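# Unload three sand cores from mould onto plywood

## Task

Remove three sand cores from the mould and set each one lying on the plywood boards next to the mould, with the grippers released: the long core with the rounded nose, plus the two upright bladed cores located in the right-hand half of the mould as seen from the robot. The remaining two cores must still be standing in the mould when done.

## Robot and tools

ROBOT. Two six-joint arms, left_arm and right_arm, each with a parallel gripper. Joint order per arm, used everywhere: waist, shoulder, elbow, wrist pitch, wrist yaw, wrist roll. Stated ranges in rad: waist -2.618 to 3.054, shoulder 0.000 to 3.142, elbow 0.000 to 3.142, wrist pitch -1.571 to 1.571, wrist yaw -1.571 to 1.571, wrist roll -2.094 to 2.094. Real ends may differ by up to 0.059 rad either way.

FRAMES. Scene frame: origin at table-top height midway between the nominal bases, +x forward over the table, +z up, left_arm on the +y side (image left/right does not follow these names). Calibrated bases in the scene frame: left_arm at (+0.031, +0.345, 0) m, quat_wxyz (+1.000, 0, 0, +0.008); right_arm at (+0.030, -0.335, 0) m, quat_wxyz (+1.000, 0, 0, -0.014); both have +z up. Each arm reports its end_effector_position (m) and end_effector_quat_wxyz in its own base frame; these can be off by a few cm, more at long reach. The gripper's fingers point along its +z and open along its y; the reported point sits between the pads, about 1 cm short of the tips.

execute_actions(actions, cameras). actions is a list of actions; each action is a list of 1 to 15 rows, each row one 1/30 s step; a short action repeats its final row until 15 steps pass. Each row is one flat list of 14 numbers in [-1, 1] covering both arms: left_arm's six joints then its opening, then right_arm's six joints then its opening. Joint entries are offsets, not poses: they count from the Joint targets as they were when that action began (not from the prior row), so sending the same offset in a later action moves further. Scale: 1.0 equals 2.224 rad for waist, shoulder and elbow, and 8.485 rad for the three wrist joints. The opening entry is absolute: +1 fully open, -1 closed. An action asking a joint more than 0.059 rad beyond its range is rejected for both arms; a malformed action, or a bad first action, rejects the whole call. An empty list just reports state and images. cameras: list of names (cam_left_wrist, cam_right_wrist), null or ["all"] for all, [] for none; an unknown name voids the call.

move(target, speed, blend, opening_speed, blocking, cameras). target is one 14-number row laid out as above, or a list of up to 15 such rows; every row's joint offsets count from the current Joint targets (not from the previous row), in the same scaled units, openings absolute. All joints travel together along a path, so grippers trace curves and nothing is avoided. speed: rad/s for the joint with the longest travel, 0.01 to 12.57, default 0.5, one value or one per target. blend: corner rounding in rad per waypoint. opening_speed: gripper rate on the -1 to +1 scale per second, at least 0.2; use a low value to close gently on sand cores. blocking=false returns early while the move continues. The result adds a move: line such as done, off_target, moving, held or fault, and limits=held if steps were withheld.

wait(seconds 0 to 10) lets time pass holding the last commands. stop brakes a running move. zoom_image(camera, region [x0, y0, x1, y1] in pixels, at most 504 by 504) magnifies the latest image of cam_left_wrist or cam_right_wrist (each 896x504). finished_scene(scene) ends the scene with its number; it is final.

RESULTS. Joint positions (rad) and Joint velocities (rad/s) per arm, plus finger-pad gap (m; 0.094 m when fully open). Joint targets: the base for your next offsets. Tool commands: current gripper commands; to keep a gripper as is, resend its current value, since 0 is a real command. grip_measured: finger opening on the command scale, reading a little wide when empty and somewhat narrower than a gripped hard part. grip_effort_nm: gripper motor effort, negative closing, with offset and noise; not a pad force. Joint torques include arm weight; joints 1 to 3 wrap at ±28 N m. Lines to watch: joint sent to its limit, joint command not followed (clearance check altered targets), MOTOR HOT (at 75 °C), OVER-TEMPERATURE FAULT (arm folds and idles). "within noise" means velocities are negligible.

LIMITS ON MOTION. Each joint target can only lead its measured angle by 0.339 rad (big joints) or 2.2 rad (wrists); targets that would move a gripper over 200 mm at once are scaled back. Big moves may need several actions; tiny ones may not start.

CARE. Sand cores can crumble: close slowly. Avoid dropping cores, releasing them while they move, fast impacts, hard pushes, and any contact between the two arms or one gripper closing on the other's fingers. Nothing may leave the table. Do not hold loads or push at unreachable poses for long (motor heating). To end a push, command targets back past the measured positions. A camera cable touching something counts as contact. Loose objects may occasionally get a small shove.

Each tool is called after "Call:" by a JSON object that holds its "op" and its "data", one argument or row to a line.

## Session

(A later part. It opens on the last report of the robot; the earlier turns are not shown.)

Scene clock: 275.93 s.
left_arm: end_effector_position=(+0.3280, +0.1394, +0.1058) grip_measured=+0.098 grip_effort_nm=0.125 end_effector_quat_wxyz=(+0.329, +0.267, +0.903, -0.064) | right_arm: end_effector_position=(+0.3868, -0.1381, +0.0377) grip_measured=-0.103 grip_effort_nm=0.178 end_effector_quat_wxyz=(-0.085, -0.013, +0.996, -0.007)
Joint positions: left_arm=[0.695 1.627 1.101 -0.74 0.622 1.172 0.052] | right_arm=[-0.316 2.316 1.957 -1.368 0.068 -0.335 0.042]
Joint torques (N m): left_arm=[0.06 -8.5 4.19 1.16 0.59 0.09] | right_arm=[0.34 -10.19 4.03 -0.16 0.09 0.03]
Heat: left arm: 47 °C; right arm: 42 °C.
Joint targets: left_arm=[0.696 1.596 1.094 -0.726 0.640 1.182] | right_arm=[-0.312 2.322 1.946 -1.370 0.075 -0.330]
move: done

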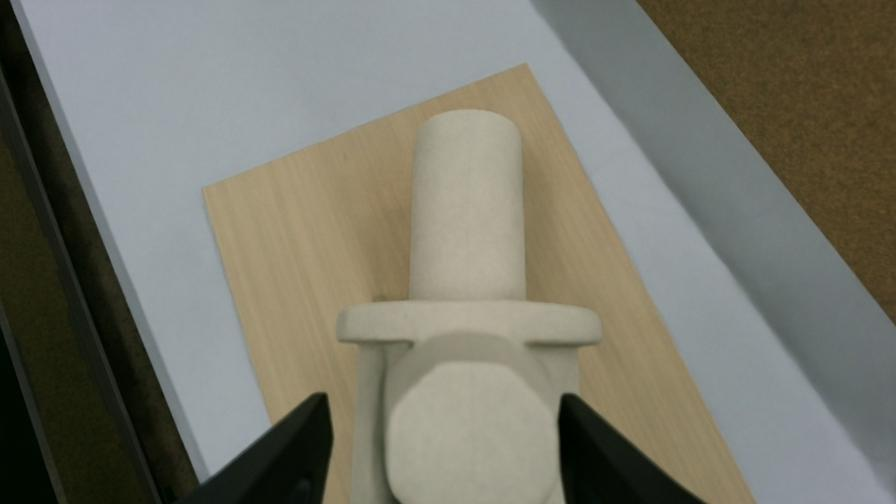

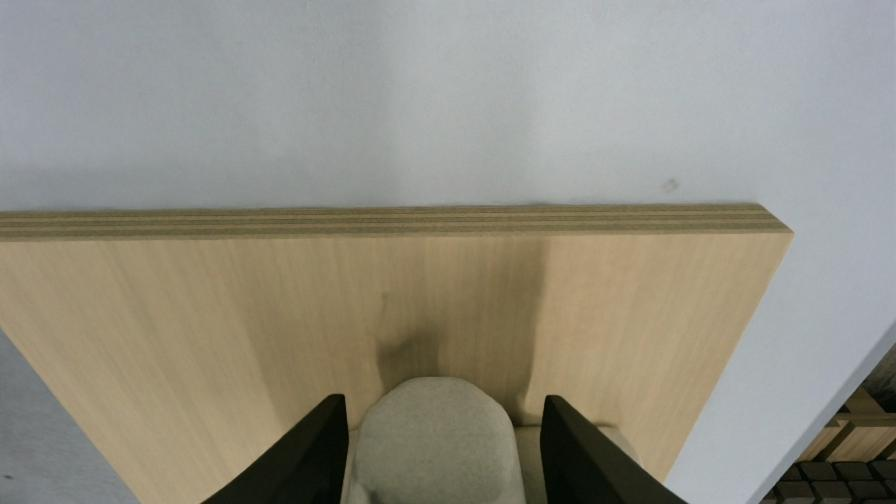

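Call:
{"op": "move", "data": {
  "target": [
    [0,0,0,0,0,0,0.4,0,0,0,0,0,0,-0.1],
    [-0.006,-0.007,0.10,-0.0275,0,0,0.4,0,-0.0315,0.054,-0.0141,0,0,-0.1],
    [-0.006,-0.0135,0.20,-0.055,0,0,0.4,-0.03,-0.13,0.0,-0.0141,0,0,-0.1],
    [-0.006,-0.0135,0.20,-0.055,0,0,0.4,-0.062,-0.282,-0.12,-0.0153,0,0,0.6]
  ],
  "speed": [0.3,0.3,0.4,0.6]
}}

Scene clock: 286.93 s.
left_arm: end_effector_position=(+0.3280, +0.1372, +0.2193) grip_measured=+0.398 grip_effort_nm=0.125 end_effector_quat_wxyz=(+0.331, +0.271, +0.902, -0.062) | right_arm: end_effector_position=(+0.2809, -0.1467, +0.1861) grip_measured=+0.597 grip_effort_nm=0.178 end_effector_quat_wxyz=(+0.011, +0.055, +0.997, -0.043)
Joint positions: left_arm=[0.69 1.592 1.517 -1.184 0.622 1.172 0.066] | right_arm=[-0.445 1.714 1.689 -1.494 0.071 -0.335 0.075]
Joint torques (N m): left_arm=[-0.54 -7.98 6.8 0.89 0.6 0.05] | right_arm=[-0.29 -7.94 4.34 0.14 0.07 0.03]
Heat: left arm: 46 °C; right arm: 43 °C.
Joint targets: left_arm=[0.682 1.566 1.539 -1.192 0.640 1.182] | right_arm=[-0.449 1.695 1.679 -1.499 0.075 -0.330]
move: done

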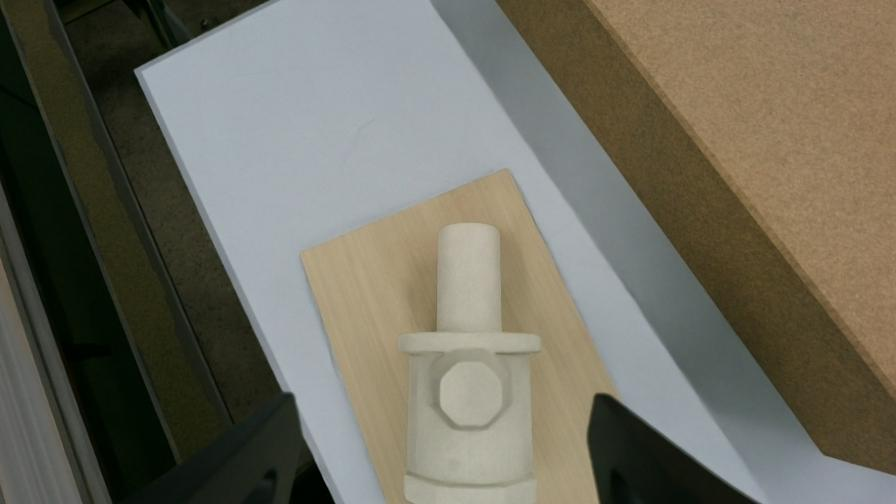

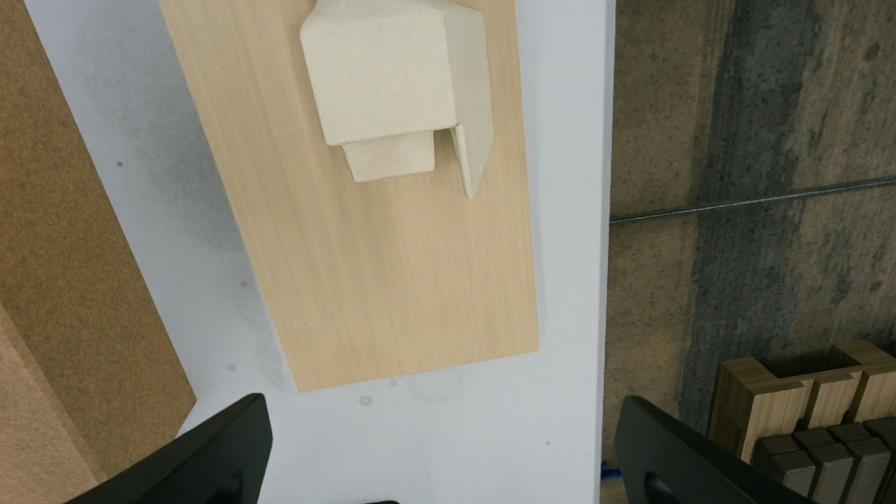

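Call:
{"op": "move", "data": {
  "target": [
    [0,0,0,0,0,0,0.4,0.449,-0.056,-0.202,0.2002,0.0442,0.0507,0.6],
    [0,0,0,0,0,0,0.4,0.486,0.0306,-0.3539,0.2543,0.063,0.0526,0.6]
  ],
  "speed": [0.9,0.5],
  "blend": [0.05,0]
}}

Scene clock: 306.53 s.
left_arm: end_effector_position=(+0.3280, +0.1372, +0.2192) grip_measured=+0.398 grip_effort_nm=0.125 end_effector_quat_wxyz=(+0.331, +0.271, +0.902, -0.062) | right_arm: end_effector_position=(+0.4524, +0.2030, +0.1810) grip_measured=+0.597 grip_effort_nm=0.178 end_effector_quat_wxyz=(+0.636, -0.015, +0.771, -0.007)
Joint positions: left_arm=[0.69 1.592 1.517 -1.184 0.622 1.172 0.066] | right_arm=[0.625 1.759 0.897 0.629 0.604 0.103 0.075]
Joint torques (N m): left_arm=[-0.49 -8.01 6.74 0.9 0.57 0.08] | right_arm=[0.55 -6.95 5.05 1.7 0.12 0.11]
Heat: left arm: 43 °C; right arm: 44 °C.
Joint targets: left_arm=[0.682 1.566 1.539 -1.192 0.640 1.182] | right_arm=[0.632 1.763 0.892 0.658 0.610 0.116]
move: done

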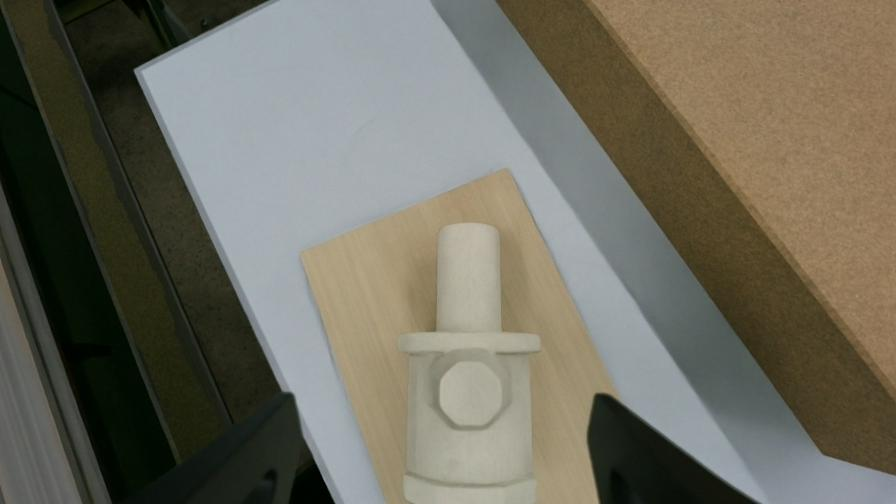

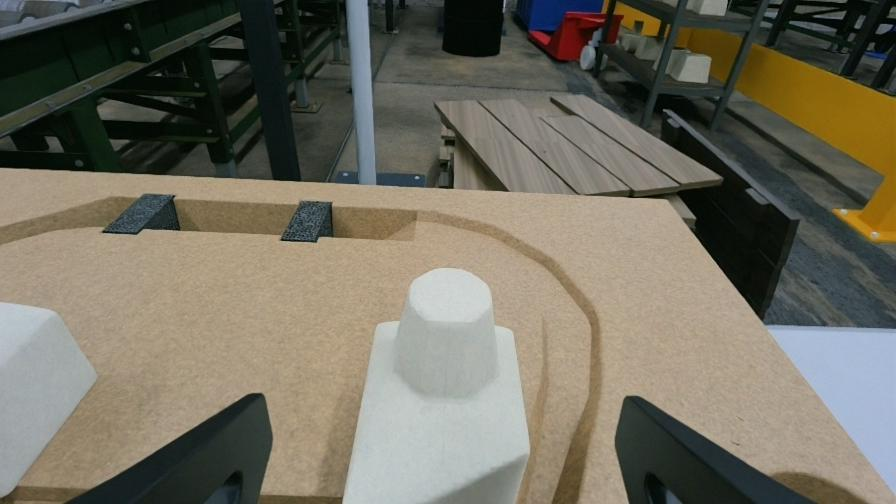

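Call:
{"op": "move", "data": {
  "target": [0,0,0,0,0,0,0.4,-0.043,0.0864,0.0904,0.004,-0.012,0,0.6],
  "speed": 0.3,
  "cameras": ["cam_right_wrist"]
}}

Scene clock: 315.23 s.
left_arm: end_effector_position=(+0.3280, +0.1372, +0.2192) grip_measured=+0.398 grip_effort_nm=0.120 end_effector_quat_wxyz=(+0.331, +0.271, +0.902, -0.062) | right_arm: end_effector_position=(+0.5063, +0.2019, +0.1642) grip_measured=+0.597 grip_effort_nm=0.178 end_effector_quat_wxyz=(+0.637, -0.007, +0.771, +0.001)
Joint positions: left_arm=[0.69 1.592 1.517 -1.184 0.622 1.172 0.066] | right_arm=[0.54 1.944 1.062 0.663 0.519 0.104 0.075]
Joint torques (N m): left_arm=[-0.59 -7.91 6.84 0.91 0.57 0.05] | right_arm=[-0.42 -7.86 7.94 1.72 -0.01 0.11]
Heat: left arm: 42 °C; right arm: 43 °C.
Joint targets: left_arm=[0.682 1.566 1.539 -1.192 0.640 1.182] | right_arm=[0.536 1.956 1.093 0.692 0.508 0.116]
move: done
Images, in order (width x height): cam_right_wrist 896x504.

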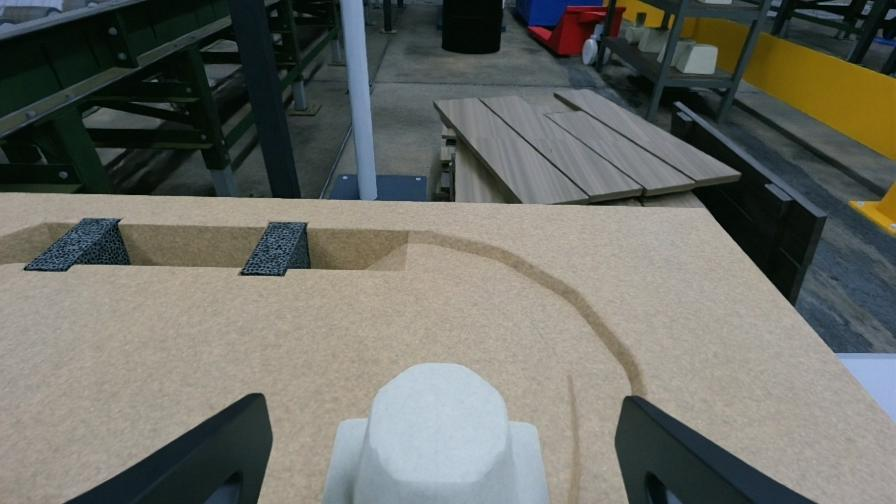

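Call:
{"op": "move", "data": {
  "target": [0,0,0,0,0,0,0.4,-0.0058,0.0189,0.0139,0.0007,-0.0018,0,0.6],
  "speed": 0.3,
  "cameras": ["cam_right_wrist"]
}}

Call:
{"op": "move", "data": {
  "target": [0,0,0,0,0,0,0.4,0,0,0,0,0,0,-0.15],
  "opening_speed": 0.8,
  "cameras": ["cam_right_wrist"]
}}

Scene clock: 323.87 s.
left_arm: end_effector_position=(+0.3280, +0.1372, +0.2192) grip_measured=+0.398 grip_effort_nm=0.125 end_effector_quat_wxyz=(+0.331, +0.271, +0.902, -0.062) | right_arm: end_effector_position=(+0.5150, +0.2037, +0.1560) grip_measured=+0.597 grip_effort_nm=0.183 end_effector_quat_wxyz=(+0.634, -0.009, +0.773, +0.003)
Joint positions: left_arm=[0.69 1.592 1.517 -1.184 0.622 1.172 0.066] | right_arm=[0.531 1.986 1.091 0.669 0.504 0.104 0.075]
Joint torques (N m): left_arm=[-0.46 -7.95 6.75 0.91 0.6 0.07] | right_arm=[-0.76 -8.06 7.99 1.75 -0.02 0.1]
Heat: left arm: 41 °C; right arm: 44 °C.
Joint targets: left_arm=[0.682 1.566 1.539 -1.192 0.640 1.182] | right_arm=[0.523 1.998 1.124 0.698 0.493 0.116]
move: done
Images, in order (width x height): cam_right_wrist 896x504.

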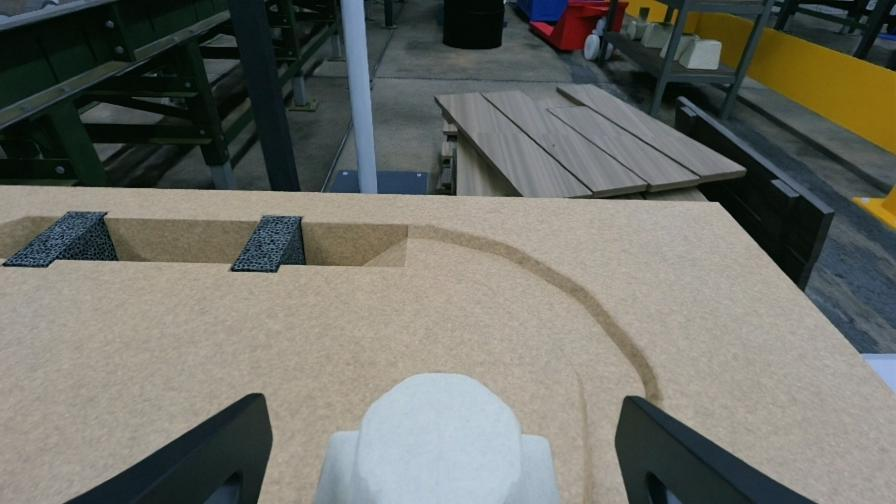

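Scene clock: 325.03 s.
left_arm: end_effector_position=(+0.3280, +0.1372, +0.2192) grip_measured=+0.398 grip_effort_nm=0.120 end_effector_quat_wxyz=(+0.331, +0.271, +0.902, -0.062) | right_arm: end_effector_position=(+0.5153, +0.2038, +0.1570) grip_measured=-0.147 grip_effort_nm=-0.129 end_effector_quat_wxyz=(+0.636, -0.008, +0.772, +0.005)
Joint positions: left_arm=[0.69 1.592 1.517 -1.184 0.622 1.172 0.066] | right_arm=[0.53 1.986 1.091 0.674 0.502 0.105 0.04]
Joint torques (N m): left_arm=[-0.61 -7.95 6.78 0.89 0.58 0.07] | right_arm=[-0.59 -8.06 8.02 1.7 -0.04 0.1]
Heat: left arm: 41 °C; right arm: 43 °C.
Joint targets: left_arm=[0.682 1.566 1.539 -1.192 0.640 1.182] | right_arm=[0.523 1.998 1.124 0.698 0.493 0.117]
move: done
Images, in order (width x height): cam_right_wrist 896x504.

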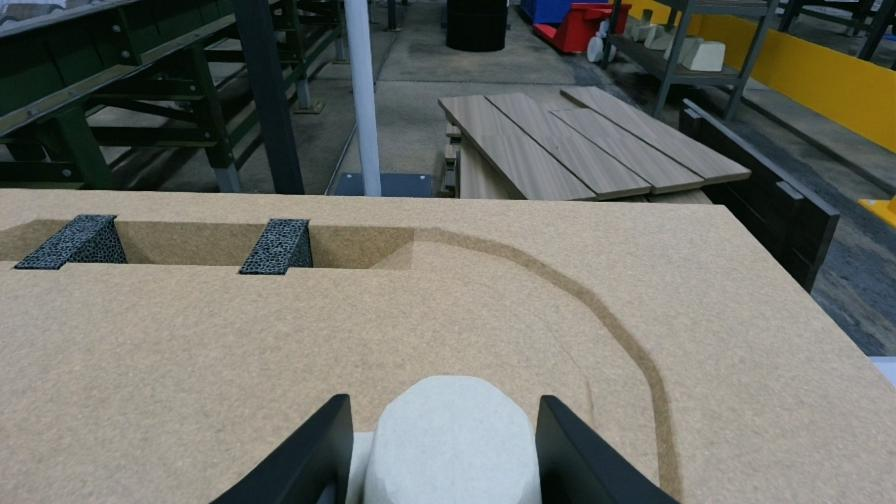

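Call:
{"op": "move", "data": {
  "target": [0,0,0,0,0,0,0.4,-0.001,0,0,0,0,0,-0.5],
  "opening_speed": 0.35,
  "cameras": ["cam_right_wrist"]
}}

Scene clock: 328.60 s.
left_arm: end_effector_position=(+0.3280, +0.1372, +0.2192) grip_measured=+0.398 grip_effort_nm=0.115 end_effector_quat_wxyz=(+0.331, +0.271, +0.902, -0.062) | right_arm: end_effector_position=(+0.5157, +0.2041, +0.1582) grip_measured=-0.281 grip_effort_nm=-1.004 end_effector_quat_wxyz=(+0.637, -0.005, +0.771, +0.008)
Joint positions: left_arm=[0.69 1.592 1.517 -1.184 0.622 1.172 0.066] | right_arm=[0.53 1.986 1.092 0.677 0.501 0.111 0.034]
Joint torques (N m): left_arm=[-0.58 -8.03 6.84 0.91 0.56 0.08] | right_arm=[-0.83 -8.06 7.94 1.67 -0.03 0.03]
Heat: left arm: 41 °C; right arm: 43 °C.
Joint targets: left_arm=[0.682 1.566 1.539 -1.192 0.640 1.182] | right_arm=[0.521 1.998 1.124 0.698 0.493 0.116]
move: done
Images, in order (width x height): cam_right_wrist 896x504.

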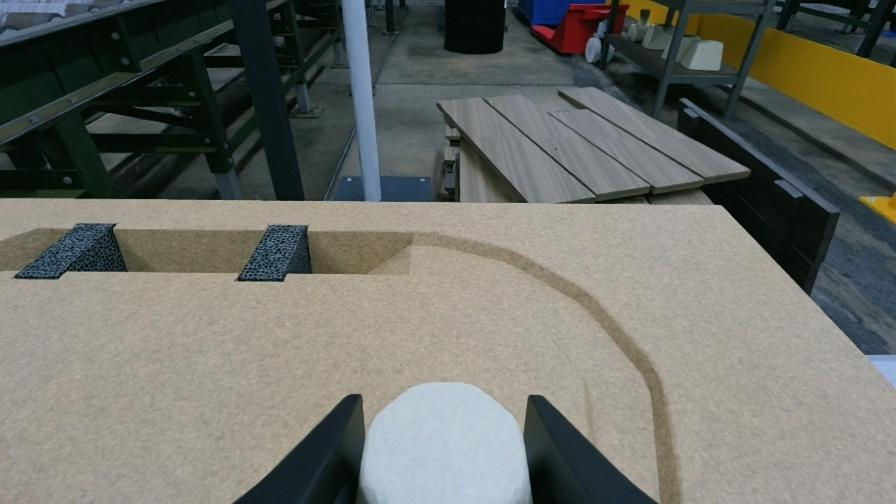

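Call:
{"op": "move", "data": {
  "target": [
    [0,0,0,0,0,0,0.4,0,-0.0202,0,-0.0021,0,0,-0.5],
    [0,0,0,0,0,0,0.4,0,-0.0683,0.0346,-0.0224,0,0,-0.5],
    [0,0,0,0,0,0,0.4,0,-0.0989,0.0809,-0.0421,0,0,-0.5]
  ],
  "speed": 0.2,
  "cameras": ["cam_right_wrist"]
}}

Scene clock: 338.40 s.
left_arm: end_effector_position=(+0.3280, +0.1372, +0.2192) grip_measured=+0.398 grip_effort_nm=0.125 end_effector_quat_wxyz=(+0.331, +0.271, +0.902, -0.062) | right_arm: end_effector_position=(+0.5112, +0.2030, +0.2212) grip_measured=-0.287 grip_effort_nm=-1.004 end_effector_quat_wxyz=(+0.607, -0.021, +0.795, -0.002)
Joint positions: left_arm=[0.69 1.592 1.517 -1.184 0.622 1.172 0.066] | right_arm=[0.528 1.833 1.252 0.279 0.486 0.115 0.033]
Joint torques (N m): left_arm=[-0.43 -7.87 6.78 0.91 0.58 0.05] | right_arm=[-0.7 -13.11 10.28 2.07 0.13 -0.02]
Heat: left arm: 41 °C; right arm: 44 °C.
Joint targets: left_arm=[0.682 1.566 1.539 -1.192 0.640 1.182] | right_arm=[0.521 1.778 1.304 0.341 0.493 0.116]
move: off_target (right_arm); right_arm: the wrist pitch is farthest, 0.062 rad from its target
Images, in order (width x height): cam_right_wrist 896x504.

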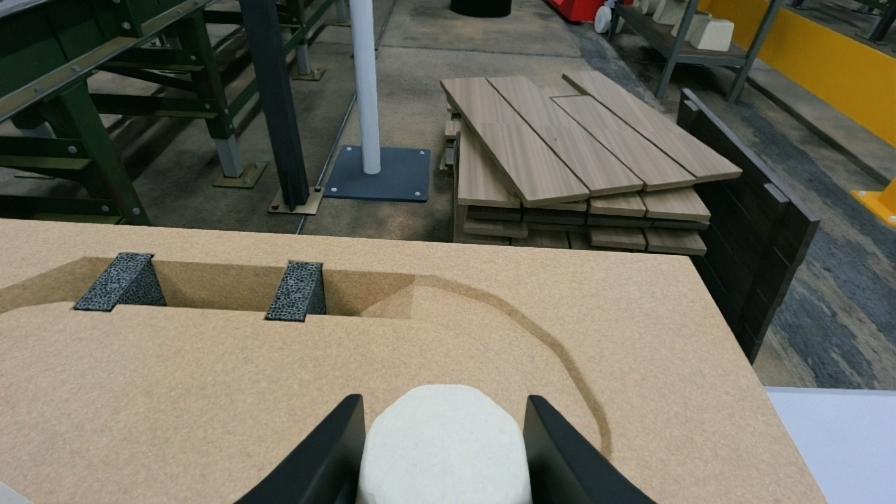

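Call:
{"op": "move", "data": {
  "target": [
    [0,0,0,0,0,0,0.4,0,-0.0175,0.045,-0.0068,0,0,-0.5],
    [0,0,0,0,0,0,0.4,-0.0994,-0.0306,0.0836,-0.0213,-0.0345,-0.0066,-0.5],
    [0,0,0,0,0,0,0.4,-0.2792,-0.0351,0.1286,-0.105,-0.0546,-0.0255,-0.5],
    [0,0,0,0,0,0,0.4,-0.351,0,0.1421,-0.2182,-0.0517,-0.0476,-0.5]
  ],
  "speed": [0.2,0.35,0.6,0.5],
  "blend": [0.02,0.08,0.1,0]
}}

Scene clock: 375.00 s.
left_arm: end_effector_position=(+0.3280, +0.1372, +0.2192) grip_measured=+0.398 grip_effort_nm=0.120 end_effector_quat_wxyz=(+0.331, +0.271, +0.902, -0.062) | right_arm: end_effector_position=(+0.2902, -0.0821, +0.1416) grip_measured=-0.287 grip_effort_nm=-1.004 end_effector_quat_wxyz=(-0.052, -0.014, +0.999, -0.008)
Joint positions: left_arm=[0.69 1.592 1.517 -1.184 0.622 1.172 0.066] | right_arm=[-0.254 1.775 1.581 -1.473 0.042 -0.28 0.033]
Joint torques (N m): left_arm=[-0.54 -7.97 6.71 0.91 0.57 0.07] | right_arm=[-0.55 -6.74 8.12 -0.41 0.13 -0.13]
Heat: left arm: 41 °C; right arm: 49 °C.
Joint targets: left_arm=[0.682 1.566 1.539 -1.192 0.640 1.182] | right_arm=[-0.260 1.777 1.620 -1.510 0.054 -0.288]
move: off_target (right_arm); right_arm: the elbow is farthest, 0.039 rad from its target

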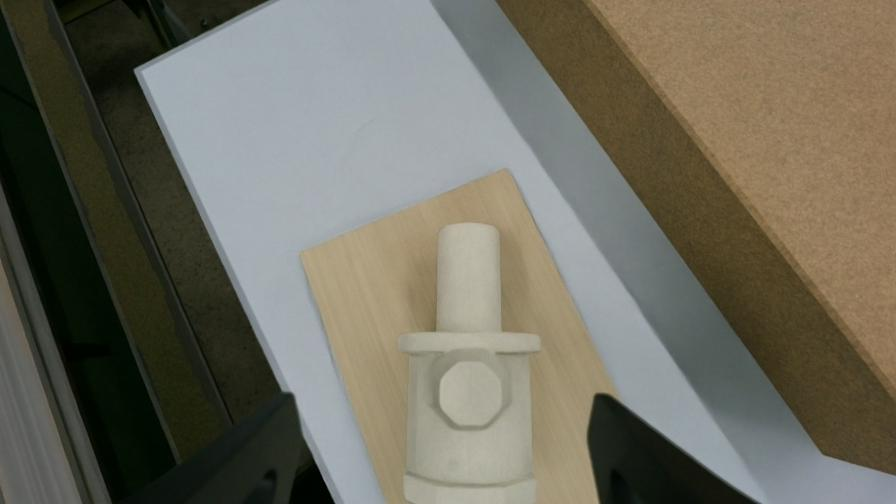

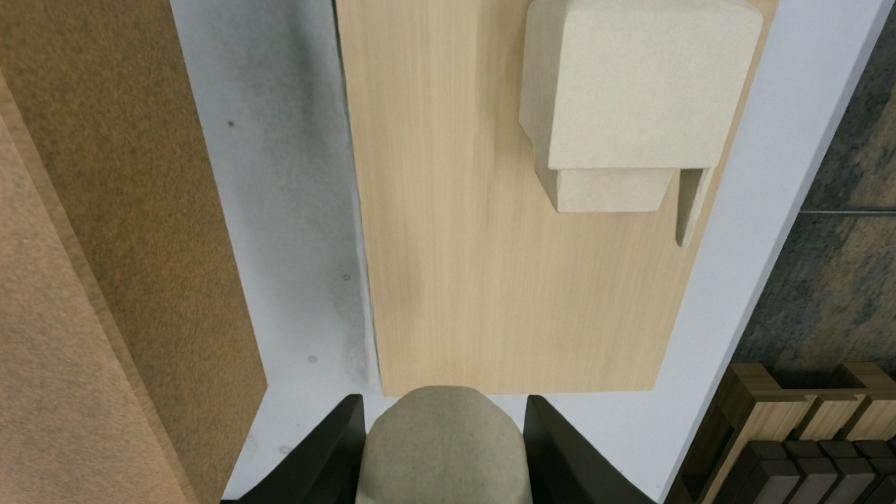

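Call:
{"op": "move", "data": {
  "target": [0,0,0,0,0,0,0.4,0,0.0351,-0.1192,0.0342,0.0008,-0.0007,-0.5],
  "speed": 0.25,
  "cameras": ["cam_right_wrist"]
}}

Scene clock: 389.37 s.
left_arm: end_effector_position=(+0.3280, +0.1372, +0.2192) grip_measured=+0.398 grip_effort_nm=0.115 end_effector_quat_wxyz=(+0.331, +0.271, +0.902, -0.062) | right_arm: end_effector_position=(+0.2915, -0.0834, +0.0614) grip_measured=-0.287 grip_effort_nm=-0.999 end_effector_quat_wxyz=(-0.074, -0.018, +0.997, -0.004)
Joint positions: left_arm=[0.69 1.592 1.517 -1.184 0.622 1.172 0.066] | right_arm=[-0.254 1.856 1.356 -1.211 0.048 -0.286 0.033]
Joint torques (N m): left_arm=[-0.57 -7.92 6.82 0.9 0.59 0.09] | right_arm=[-0.55 -7.39 4.67 -0.22 0.14 -0.11]
Heat: left arm: 41 °C; right arm: 46 °C.
Joint targets: left_arm=[0.682 1.566 1.539 -1.192 0.640 1.182] | right_arm=[-0.260 1.856 1.355 -1.220 0.061 -0.293]
move: done
Images, in order (width x height): cam_right_wrist 896x504.

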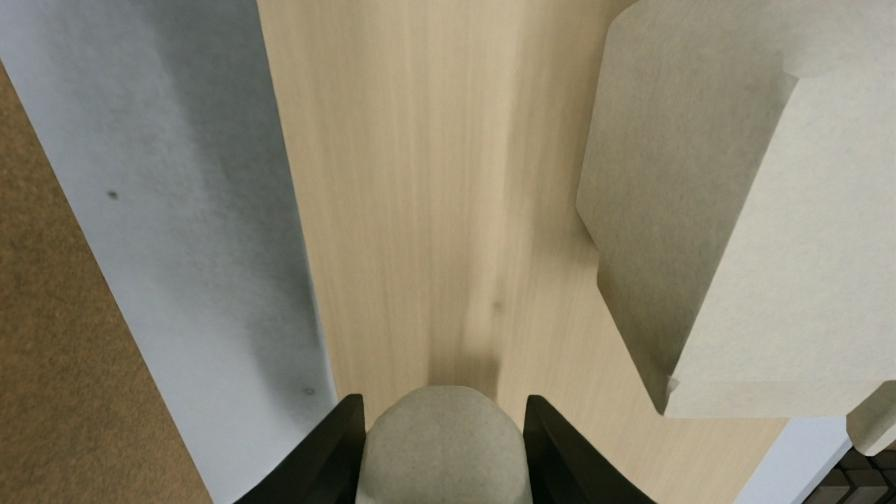

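Call:
{"op": "move", "data": {
  "target": [
    [0,0,0,0,0,0,0.4,0,0,0,-0.0041,0,0,-0.5],
    [0,0,0,0,0,0,0.4,0,0.0063,-0.0137,0.0011,0,0,-0.5]
  ],
  "speed": 0.12,
  "cameras": ["cam_right_wrist"]
}}

Scene clock: 399.40 s.
left_arm: end_effector_position=(+0.3280, +0.1372, +0.2192) grip_measured=+0.398 grip_effort_nm=0.125 end_effector_quat_wxyz=(+0.331, +0.271, +0.902, -0.062) | right_arm: end_effector_position=(+0.2848, -0.0817, +0.0518) grip_measured=-0.287 grip_effort_nm=-1.004 end_effector_quat_wxyz=(-0.088, -0.018, +0.996, -0.001)
Joint positions: left_arm=[0.69 1.592 1.517 -1.184 0.622 1.172 0.066] | right_arm=[-0.254 1.868 1.327 -1.199 0.048 -0.287 0.033]
Joint torques (N m): left_arm=[-0.51 -7.97 6.76 0.91 0.59 0.08] | right_arm=[-0.57 -7.23 4.45 -0.27 0.14 -0.11]
Heat: left arm: 41 °C; right arm: 44 °C.
Joint targets: left_arm=[0.682 1.566 1.539 -1.192 0.640 1.182] | right_arm=[-0.260 1.869 1.324 -1.211 0.061 -0.293]
move: done
Images, in order (width x height): cam_right_wrist 896x504.

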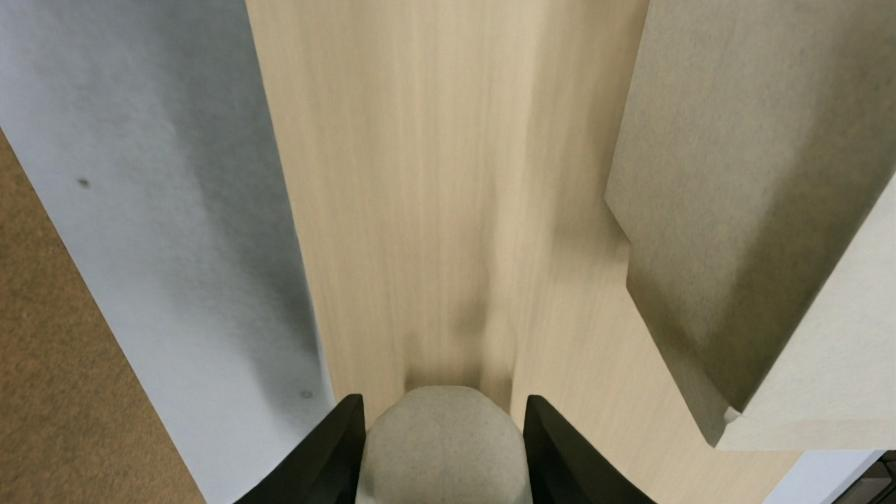

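Call:
{"op": "move", "data": {
  "target": [0,0,0,0,0,0,0.4,0,0.003,-0.0073,0.0023,0,0,-0.5],
  "speed": 0.08,
  "cameras": []
}}

Call:
{"op": "move", "data": {
  "target": [0,0,0,0,0,0,0.4,0,0.002,-0.0046,0.0017,0,0,-0.5],
  "speed": 0.08,
  "cameras": ["cam_right_wrist"]
}}

Scene clock: 403.17 s.
left_arm: end_effector_position=(+0.3280, +0.1372, +0.2192) grip_measured=+0.398 grip_effort_nm=0.115 end_effector_quat_wxyz=(+0.331, +0.271, +0.902, -0.062) | right_arm: end_effector_position=(+0.2842, -0.0816, +0.0464) grip_measured=-0.287 grip_effort_nm=-1.009 end_effector_quat_wxyz=(-0.089, -0.018, +0.996, +0.000)
Joint positions: left_arm=[0.69 1.592 1.517 -1.184 0.622 1.172 0.066] | right_arm=[-0.254 1.873 1.312 -1.18 0.048 -0.287 0.033]
Joint torques (N m): left_arm=[-0.58 -8.03 6.83 0.91 0.57 0.05] | right_arm=[-0.54 -7.15 4.31 -0.26 0.14 -0.12]
Heat: left arm: 41 °C; right arm: 44 °C.
Joint targets: left_arm=[0.682 1.566 1.539 -1.192 0.640 1.182] | right_arm=[-0.260 1.876 1.308 -1.192 0.061 -0.293]
move: done
No camera images: "cameras" was empty.

Scene clock: 404.00 s.
left_arm: end_effector_position=(+0.3280, +0.1372, +0.2192) grip_measured=+0.398 grip_effort_nm=0.125 end_effector_quat_wxyz=(+0.331, +0.271, +0.902, -0.062) | right_arm: end_effector_position=(+0.2842, -0.0816, +0.0427) grip_measured=-0.287 grip_effort_nm=-1.004 end_effector_quat_wxyz=(-0.089, -0.018, +0.996, -0.001)
Joint positions: left_arm=[0.69 1.592 1.517 -1.184 0.622 1.172 0.066] | right_arm=[-0.254 1.878 1.302 -1.166 0.049 -0.287 0.033]
Joint torques (N m): left_arm=[-0.5 -7.92 6.75 0.91 0.57 0.08] | right_arm=[-0.54 -7.1 4.31 -0.32 0.13 -0.11]
Heat: left arm: 41 °C; right arm: 43 °C.
Joint targets: left_arm=[0.682 1.566 1.539 -1.192 0.640 1.182] | right_arm=[-0.260 1.881 1.298 -1.177 0.061 -0.293]
move: done
Images, in order (width x height): cam_right_wrist 896x504.

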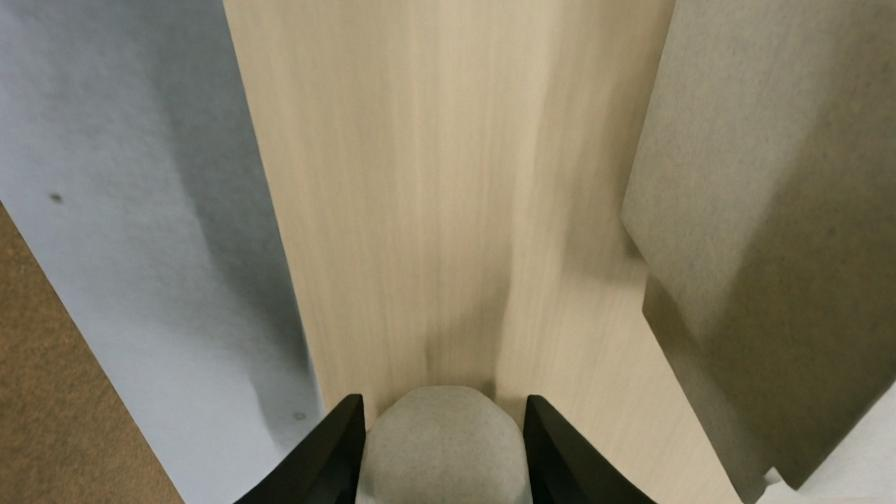

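Call:
{"op": "move", "data": {
  "target": [0,0,0,0,0,0,0.4,0,0.001,-0.0037,0.0012,0,0,-0.5],
  "speed": 0.08,
  "cameras": []
}}

Call:
{"op": "move", "data": {
  "target": [0,0,0,0,0,0,0.4,0,0.001,-0.0037,0.0012,0,0,-0.5],
  "speed": 0.08,
  "cameras": ["cam_right_wrist"]
}}

Scene clock: 410.20 s.
left_arm: end_effector_position=(+0.3280, +0.1372, +0.2192) grip_measured=+0.398 grip_effort_nm=0.120 end_effector_quat_wxyz=(+0.331, +0.271, +0.902, -0.062) | right_arm: end_effector_position=(+0.2838, -0.0815, +0.0406) grip_measured=-0.287 grip_effort_nm=-1.004 end_effector_quat_wxyz=(-0.088, -0.018, +0.996, -0.001)
Joint positions: left_arm=[0.69 1.592 1.517 -1.184 0.622 1.172 0.066] | right_arm=[-0.254 1.878 1.294 -1.156 0.049 -0.287 0.033]
Joint torques (N m): left_arm=[-0.55 -7.94 6.82 0.9 0.6 0.04] | right_arm=[-0.51 -6.95 4.29 -0.31 0.14 -0.11]
Heat: left arm: 41 °C; right arm: 43 °C.
Joint targets: left_arm=[0.682 1.566 1.539 -1.192 0.640 1.182] | right_arm=[-0.260 1.883 1.290 -1.167 0.061 -0.293]
move: done
No camera images: "cameras" was empty.

Scene clock: 410.97 s.
left_arm: end_effector_position=(+0.3280, +0.1372, +0.2192) grip_measured=+0.398 grip_effort_nm=0.129 end_effector_quat_wxyz=(+0.331, +0.271, +0.902, -0.062) | right_arm: end_effector_position=(+0.2832, -0.0814, +0.0373) grip_measured=-0.287 grip_effort_nm=-1.004 end_effector_quat_wxyz=(-0.089, -0.018, +0.996, +0.000)
Joint positions: left_arm=[0.69 1.592 1.517 -1.184 0.622 1.172 0.066] | right_arm=[-0.254 1.882 1.285 -1.146 0.049 -0.287 0.033]
Joint torques (N m): left_arm=[-0.53 -7.92 6.69 0.92 0.59 0.05] | right_arm=[-0.53 -7.15 4.26 -0.27 0.14 -0.11]
Heat: left arm: 41 °C; right arm: 43 °C.
Joint targets: left_arm=[0.682 1.566 1.539 -1.192 0.640 1.182] | right_arm=[-0.260 1.885 1.282 -1.157 0.061 -0.293]
move: done
Images, in order (width x height): cam_right_wrist 896x504.

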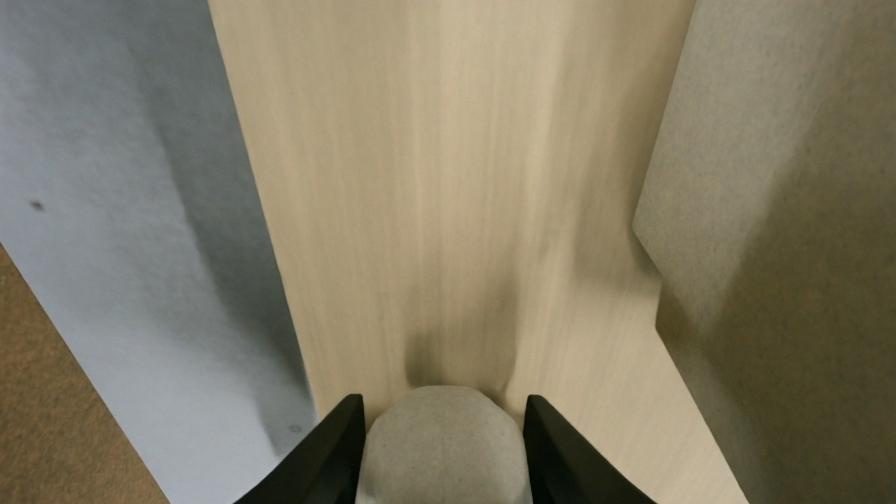

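Call:
{"op": "move", "data": {
  "target": [0,0,0,0,0,0,0.4,0,0.0005,-0.003,0.001,0,0,-0.5],
  "speed": 0.08,
  "cameras": []
}}

Call:
{"op": "move", "data": {
  "target": [0,0,0,0,0,0,0.4,0,0.0005,-0.003,0.001,0,0,-0.5],
  "speed": 0.08,
  "cameras": ["cam_right_wrist"]
}}

Scene clock: 416.10 s.
left_arm: end_effector_position=(+0.3280, +0.1372, +0.2192) grip_measured=+0.398 grip_effort_nm=0.120 end_effector_quat_wxyz=(+0.331, +0.271, +0.902, -0.062) | right_arm: end_effector_position=(+0.2831, -0.0814, +0.0357) grip_measured=-0.287 grip_effort_nm=-1.004 end_effector_quat_wxyz=(-0.088, -0.018, +0.996, -0.001)
Joint positions: left_arm=[0.69 1.592 1.517 -1.184 0.622 1.172 0.066] | right_arm=[-0.254 1.882 1.279 -1.137 0.049 -0.287 0.033]
Joint torques (N m): left_arm=[-0.61 -7.91 6.74 0.89 0.6 0.06] | right_arm=[-0.53 -7.05 4.27 -0.28 0.14 -0.11]
Heat: left arm: 41 °C; right arm: 44 °C.
Joint targets: left_arm=[0.682 1.566 1.539 -1.192 0.640 1.182] | right_arm=[-0.260 1.886 1.275 -1.148 0.061 -0.293]
move: done
No camera images: "cameras" was empty.

Scene clock: 416.80 s.
left_arm: end_effector_position=(+0.3280, +0.1372, +0.2192) grip_measured=+0.398 grip_effort_nm=0.125 end_effector_quat_wxyz=(+0.331, +0.271, +0.902, -0.062) | right_arm: end_effector_position=(+0.2835, -0.0815, +0.0347) grip_measured=-0.287 grip_effort_nm=-1.009 end_effector_quat_wxyz=(-0.087, -0.019, +0.996, -0.001)
Joint positions: left_arm=[0.69 1.592 1.517 -1.184 0.622 1.172 0.066] | right_arm=[-0.254 1.882 1.275 -1.131 0.049 -0.287 0.033]
Joint torques (N m): left_arm=[-0.54 -7.94 6.72 0.91 0.58 0.04] | right_arm=[-0.55 -6.95 4.03 -0.25 0.13 -0.11]
Heat: left arm: 41 °C; right arm: 44 °C.
Joint targets: left_arm=[0.682 1.566 1.539 -1.192 0.640 1.182] | right_arm=[-0.260 1.888 1.268 -1.140 0.061 -0.294]
move: done
Images, in order (width x height): cam_right_wrist 896x504.

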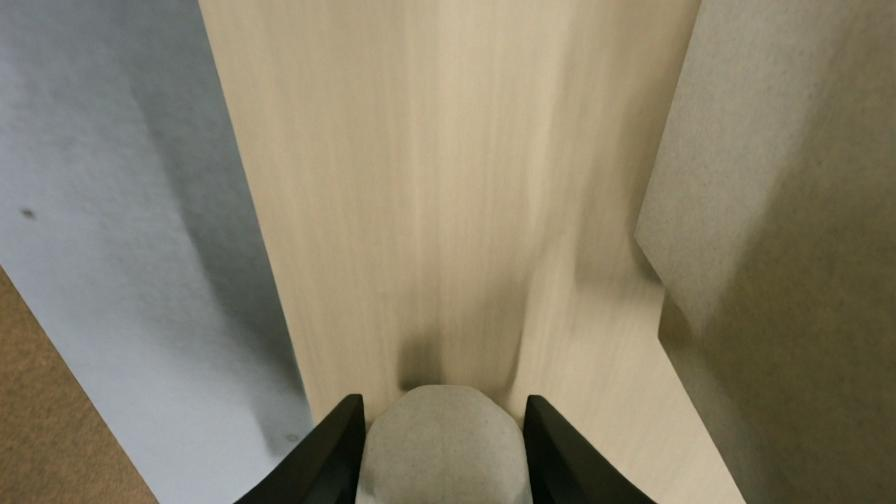

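Call:
{"op": "move", "data": {
  "target": [0,0,0,0,0,0,0.4,0,0.0005,-0.003,0.001,0,0,-0.5],
  "speed": 0.08,
  "cameras": []
}}

Call:
{"op": "move", "data": {
  "target": [0,0,0,0,0,0,0.4,0,0.0005,-0.003,0.001,0,0,-0.5],
  "speed": 0.08,
  "cameras": ["cam_right_wrist"]
}}

Scene clock: 419.37 s.
left_arm: end_effector_position=(+0.3280, +0.1372, +0.2192) grip_measured=+0.398 grip_effort_nm=0.115 end_effector_quat_wxyz=(+0.331, +0.271, +0.902, -0.062) | right_arm: end_effector_position=(+0.2834, -0.0816, +0.0341) grip_measured=-0.287 grip_effort_nm=-1.009 end_effector_quat_wxyz=(-0.087, -0.019, +0.996, -0.001)
Joint positions: left_arm=[0.69 1.592 1.517 -1.184 0.622 1.172 0.066] | right_arm=[-0.254 1.882 1.273 -1.128 0.049 -0.287 0.033]
Joint torques (N m): left_arm=[-0.53 -7.92 6.75 0.91 0.6 0.06] | right_arm=[-0.54 -6.86 3.73 -0.19 0.13 -0.11]
Heat: left arm: 41 °C; right arm: 44 °C.
Joint targets: left_arm=[0.682 1.566 1.539 -1.192 0.640 1.182] | right_arm=[-0.260 1.889 1.261 -1.131 0.061 -0.294]
move: done
No camera images: "cameras" was empty.

Scene clock: 420.07 s.
left_arm: end_effector_position=(+0.3280, +0.1372, +0.2192) grip_measured=+0.398 grip_effort_nm=0.120 end_effector_quat_wxyz=(+0.331, +0.271, +0.902, -0.062) | right_arm: end_effector_position=(+0.2834, -0.0816, +0.0335) grip_measured=-0.287 grip_effort_nm=-1.004 end_effector_quat_wxyz=(-0.086, -0.019, +0.996, -0.002)
Joint positions: left_arm=[0.69 1.592 1.517 -1.184 0.622 1.172 0.066] | right_arm=[-0.254 1.882 1.27 -1.124 0.049 -0.287 0.033]
Joint torques (N m): left_arm=[-0.51 -7.95 6.71 0.93 0.59 0.06] | right_arm=[-0.54 -6.79 3.36 -0.14 0.13 -0.11]
Heat: left arm: 41 °C; right arm: 44 °C.
Joint targets: left_arm=[0.682 1.566 1.539 -1.192 0.640 1.182] | right_arm=[-0.260 1.890 1.255 -1.123 0.061 -0.294]
move: done
Images, in order (width x height): cam_right_wrist 896x504.

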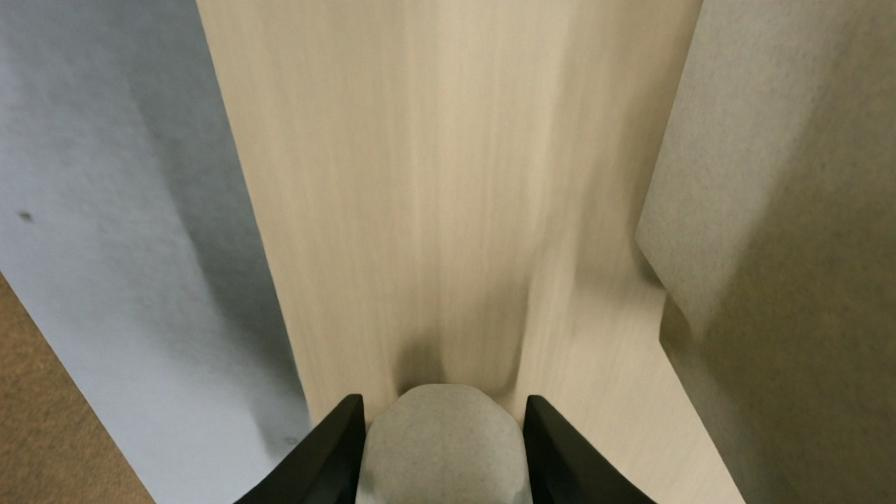

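Call:
{"op": "move", "data": {
  "target": [0,0,0,0,0,0,0.4,0,0,0,0,0,0,-0.25],
  "opening_speed": 0.2,
  "cameras": ["cam_right_wrist"]
}}

Scene clock: 423.77 s.
left_arm: end_effector_position=(+0.3280, +0.1372, +0.2192) grip_measured=+0.398 grip_effort_nm=0.129 end_effector_quat_wxyz=(+0.331, +0.271, +0.902, -0.062) | right_arm: end_effector_position=(+0.2832, -0.0816, +0.0328) grip_measured=-0.250 grip_effort_nm=-0.002 end_effector_quat_wxyz=(-0.086, -0.019, +0.996, -0.002)
Joint positions: left_arm=[0.69 1.592 1.517 -1.184 0.622 1.172 0.066] | right_arm=[-0.254 1.882 1.267 -1.121 0.05 -0.287 0.035]
Joint torques (N m): left_arm=[-0.47 -7.94 6.68 0.92 0.57 0.06] | right_arm=[-0.53 -6.78 3.62 -0.18 0.12 -0.11]
Heat: left arm: 41 °C; right arm: 44 °C.
Joint targets: left_arm=[0.682 1.566 1.539 -1.192 0.640 1.182] | right_arm=[-0.260 1.890 1.255 -1.123 0.061 -0.294]
move: done
Images, in order (width x height): cam_right_wrist 896x504.

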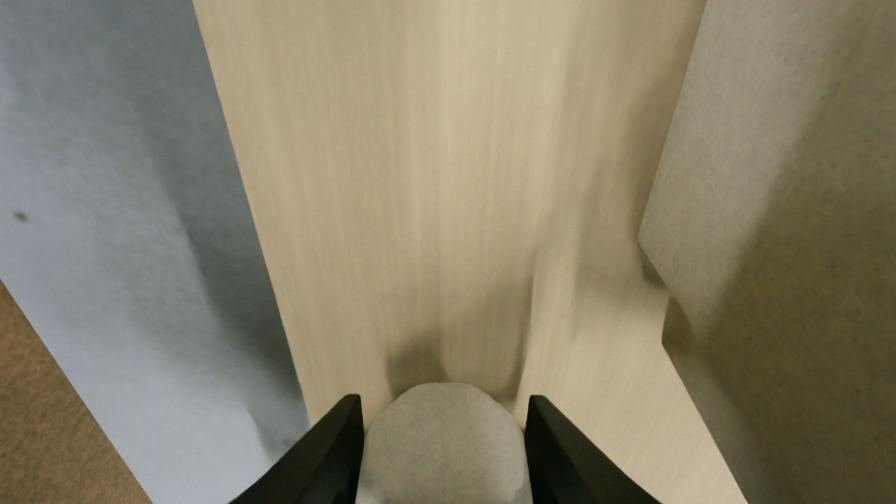

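Call:
{"op": "move", "data": {
  "target": [0,0,0,0,0,0,0.4,0,0,0,0,0,0,-0.1],
  "opening_speed": 0.2,
  "cameras": ["cam_right_wrist"]
}}

Scene clock: 426.70 s.
left_arm: end_effector_position=(+0.3280, +0.1372, +0.2192) grip_measured=+0.398 grip_effort_nm=0.125 end_effector_quat_wxyz=(+0.331, +0.271, +0.902, -0.062) | right_arm: end_effector_position=(+0.2830, -0.0824, +0.0328) grip_measured=-0.103 grip_effort_nm=0.183 end_effector_quat_wxyz=(-0.087, -0.019, +0.996, -0.004)
Joint positions: left_arm=[0.69 1.592 1.517 -1.184 0.622 1.172 0.066] | right_arm=[-0.254 1.882 1.267 -1.121 0.054 -0.287 0.042]
Joint torques (N m): left_arm=[-0.59 -7.99 6.82 0.92 0.59 0.08] | right_arm=[-0.54 -6.79 3.6 -0.18 0.08 -0.11]
Heat: left arm: 41 °C; right arm: 44 °C.
Joint targets: left_arm=[0.682 1.566 1.539 -1.192 0.640 1.182] | right_arm=[-0.260 1.890 1.255 -1.123 0.061 -0.293]
move: done
Images, in order (width x height): cam_right_wrist 896x504.

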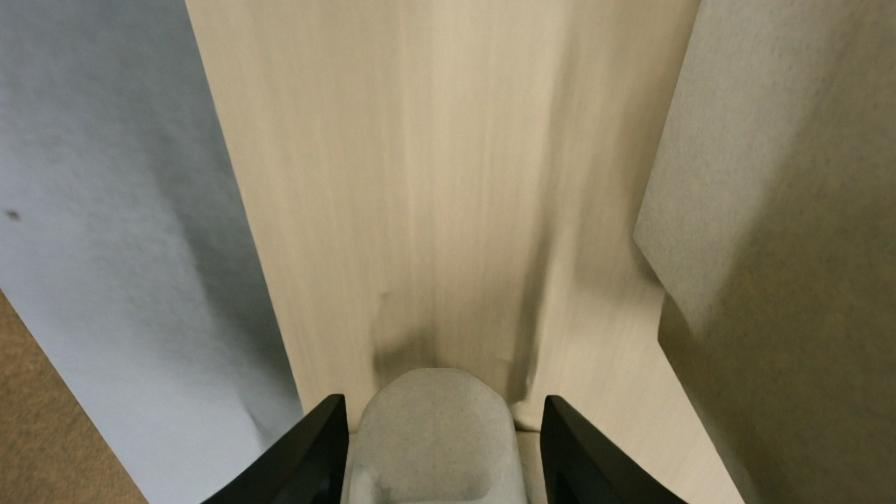

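Call:
{"op": "move", "data": {
  "target": [
    [0,0,0,0,0,0,0.4,0,0,0,0,0,0,0.0],
    [0,0,0,0,0,0,0.4,0,-0.0427,0.0445,-0.0131,0,0,0.0],
    [0,0,0,0,0,0,0.4,0,-0.073,0.0962,-0.0349,0,0,0.0]
  ],
  "speed": [0.3,0.15,0.3],
  "cameras": ["cam_right_wrist"]
}}

Scene clock: 438.40 s.
left_arm: end_effector_position=(+0.3280, +0.1372, +0.2192) grip_measured=+0.398 grip_effort_nm=0.125 end_effector_quat_wxyz=(+0.331, +0.271, +0.902, -0.062) | right_arm: end_effector_position=(+0.2723, -0.0797, +0.1147) grip_measured=-0.003 grip_effort_nm=0.183 end_effector_quat_wxyz=(-0.077, -0.018, +0.997, -0.007)
Joint positions: left_arm=[0.69 1.592 1.517 -1.184 0.622 1.172 0.066] | right_arm=[-0.254 1.754 1.442 -1.404 0.055 -0.287 0.047]
Joint torques (N m): left_arm=[-0.47 -8.01 6.74 0.92 0.6 0.06] | right_arm=[-0.55 -8.79 6.99 -0.26 0.08 -0.11]
Heat: left arm: 41 °C; right arm: 45 °C.
Joint targets: left_arm=[0.682 1.566 1.539 -1.192 0.640 1.182] | right_arm=[-0.260 1.727 1.469 -1.419 0.061 -0.293]
move: done
Images, in order (width x height): cam_right_wrist 896x504.

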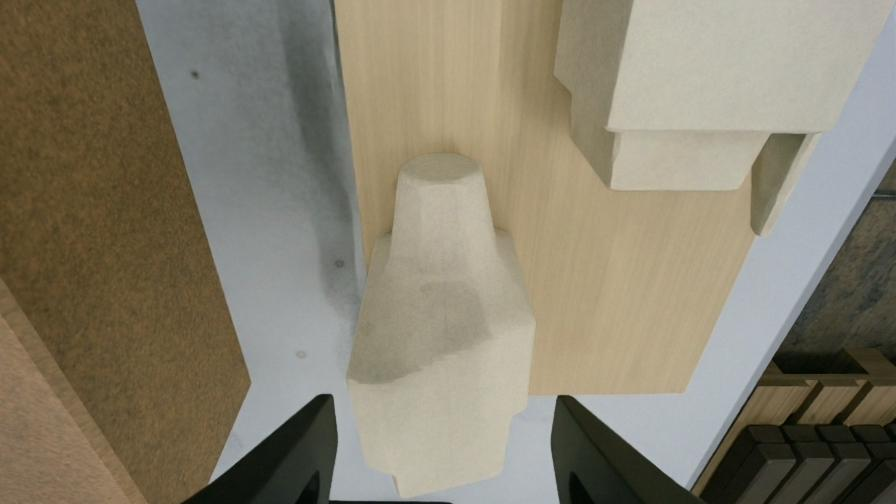

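Call:
{"op": "move", "data": {
  "target": [-0.5315,-0.2995,-0.2873,0.0933,-0.0754,-0.1393,0.4,-0.03,-0.03,0.07,-0.008,0,0,0.0],
  "speed": 0.8
}}

Scene clock: 454.80 s.
left_arm: end_effector_position=(+0.2909, -0.1571, +0.2846) grip_measured=+0.398 grip_effort_nm=0.134 end_effector_quat_wxyz=(+0.526, +0.210, +0.813, -0.135) | right_arm: end_effector_position=(+0.2838, -0.1030, +0.1695) grip_measured=-0.003 grip_effort_nm=0.178 end_effector_quat_wxyz=(-0.006, +0.016, +0.999, -0.027)
Joint positions: left_arm=[-0.493 0.914 0.911 -0.421 0.01 0.007 0.066] | right_arm=[-0.319 1.689 1.595 -1.472 0.055 -0.287 0.047]
Joint torques (N m): left_arm=[-0.53 -2.51 4.92 2.36 -0.07 -0.13] | right_arm=[-0.66 -8.57 7.35 -0.02 0.08 -0.11]
Heat: left arm: 41 °C; right arm: 47 °C.
Joint targets: left_arm=[-0.500 0.900 0.900 -0.401 0.000 0.000] | right_arm=[-0.326 1.661 1.625 -1.487 0.061 -0.293]
move: done

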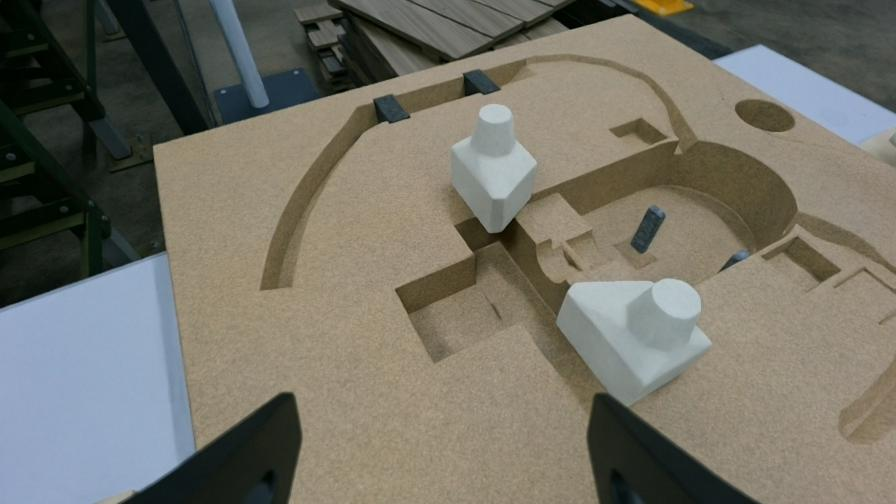

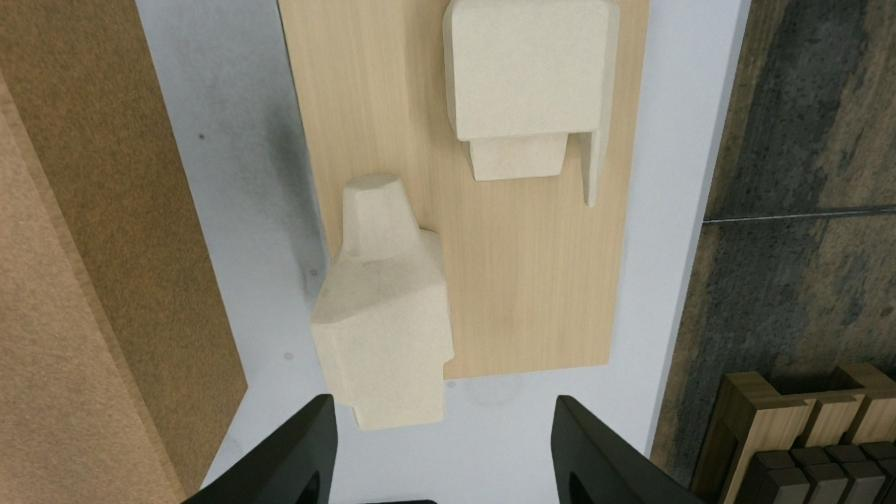

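Call:
{"op": "finished_scene", "data": {
  "scene": 2
}}

The scene is finished: the task was done.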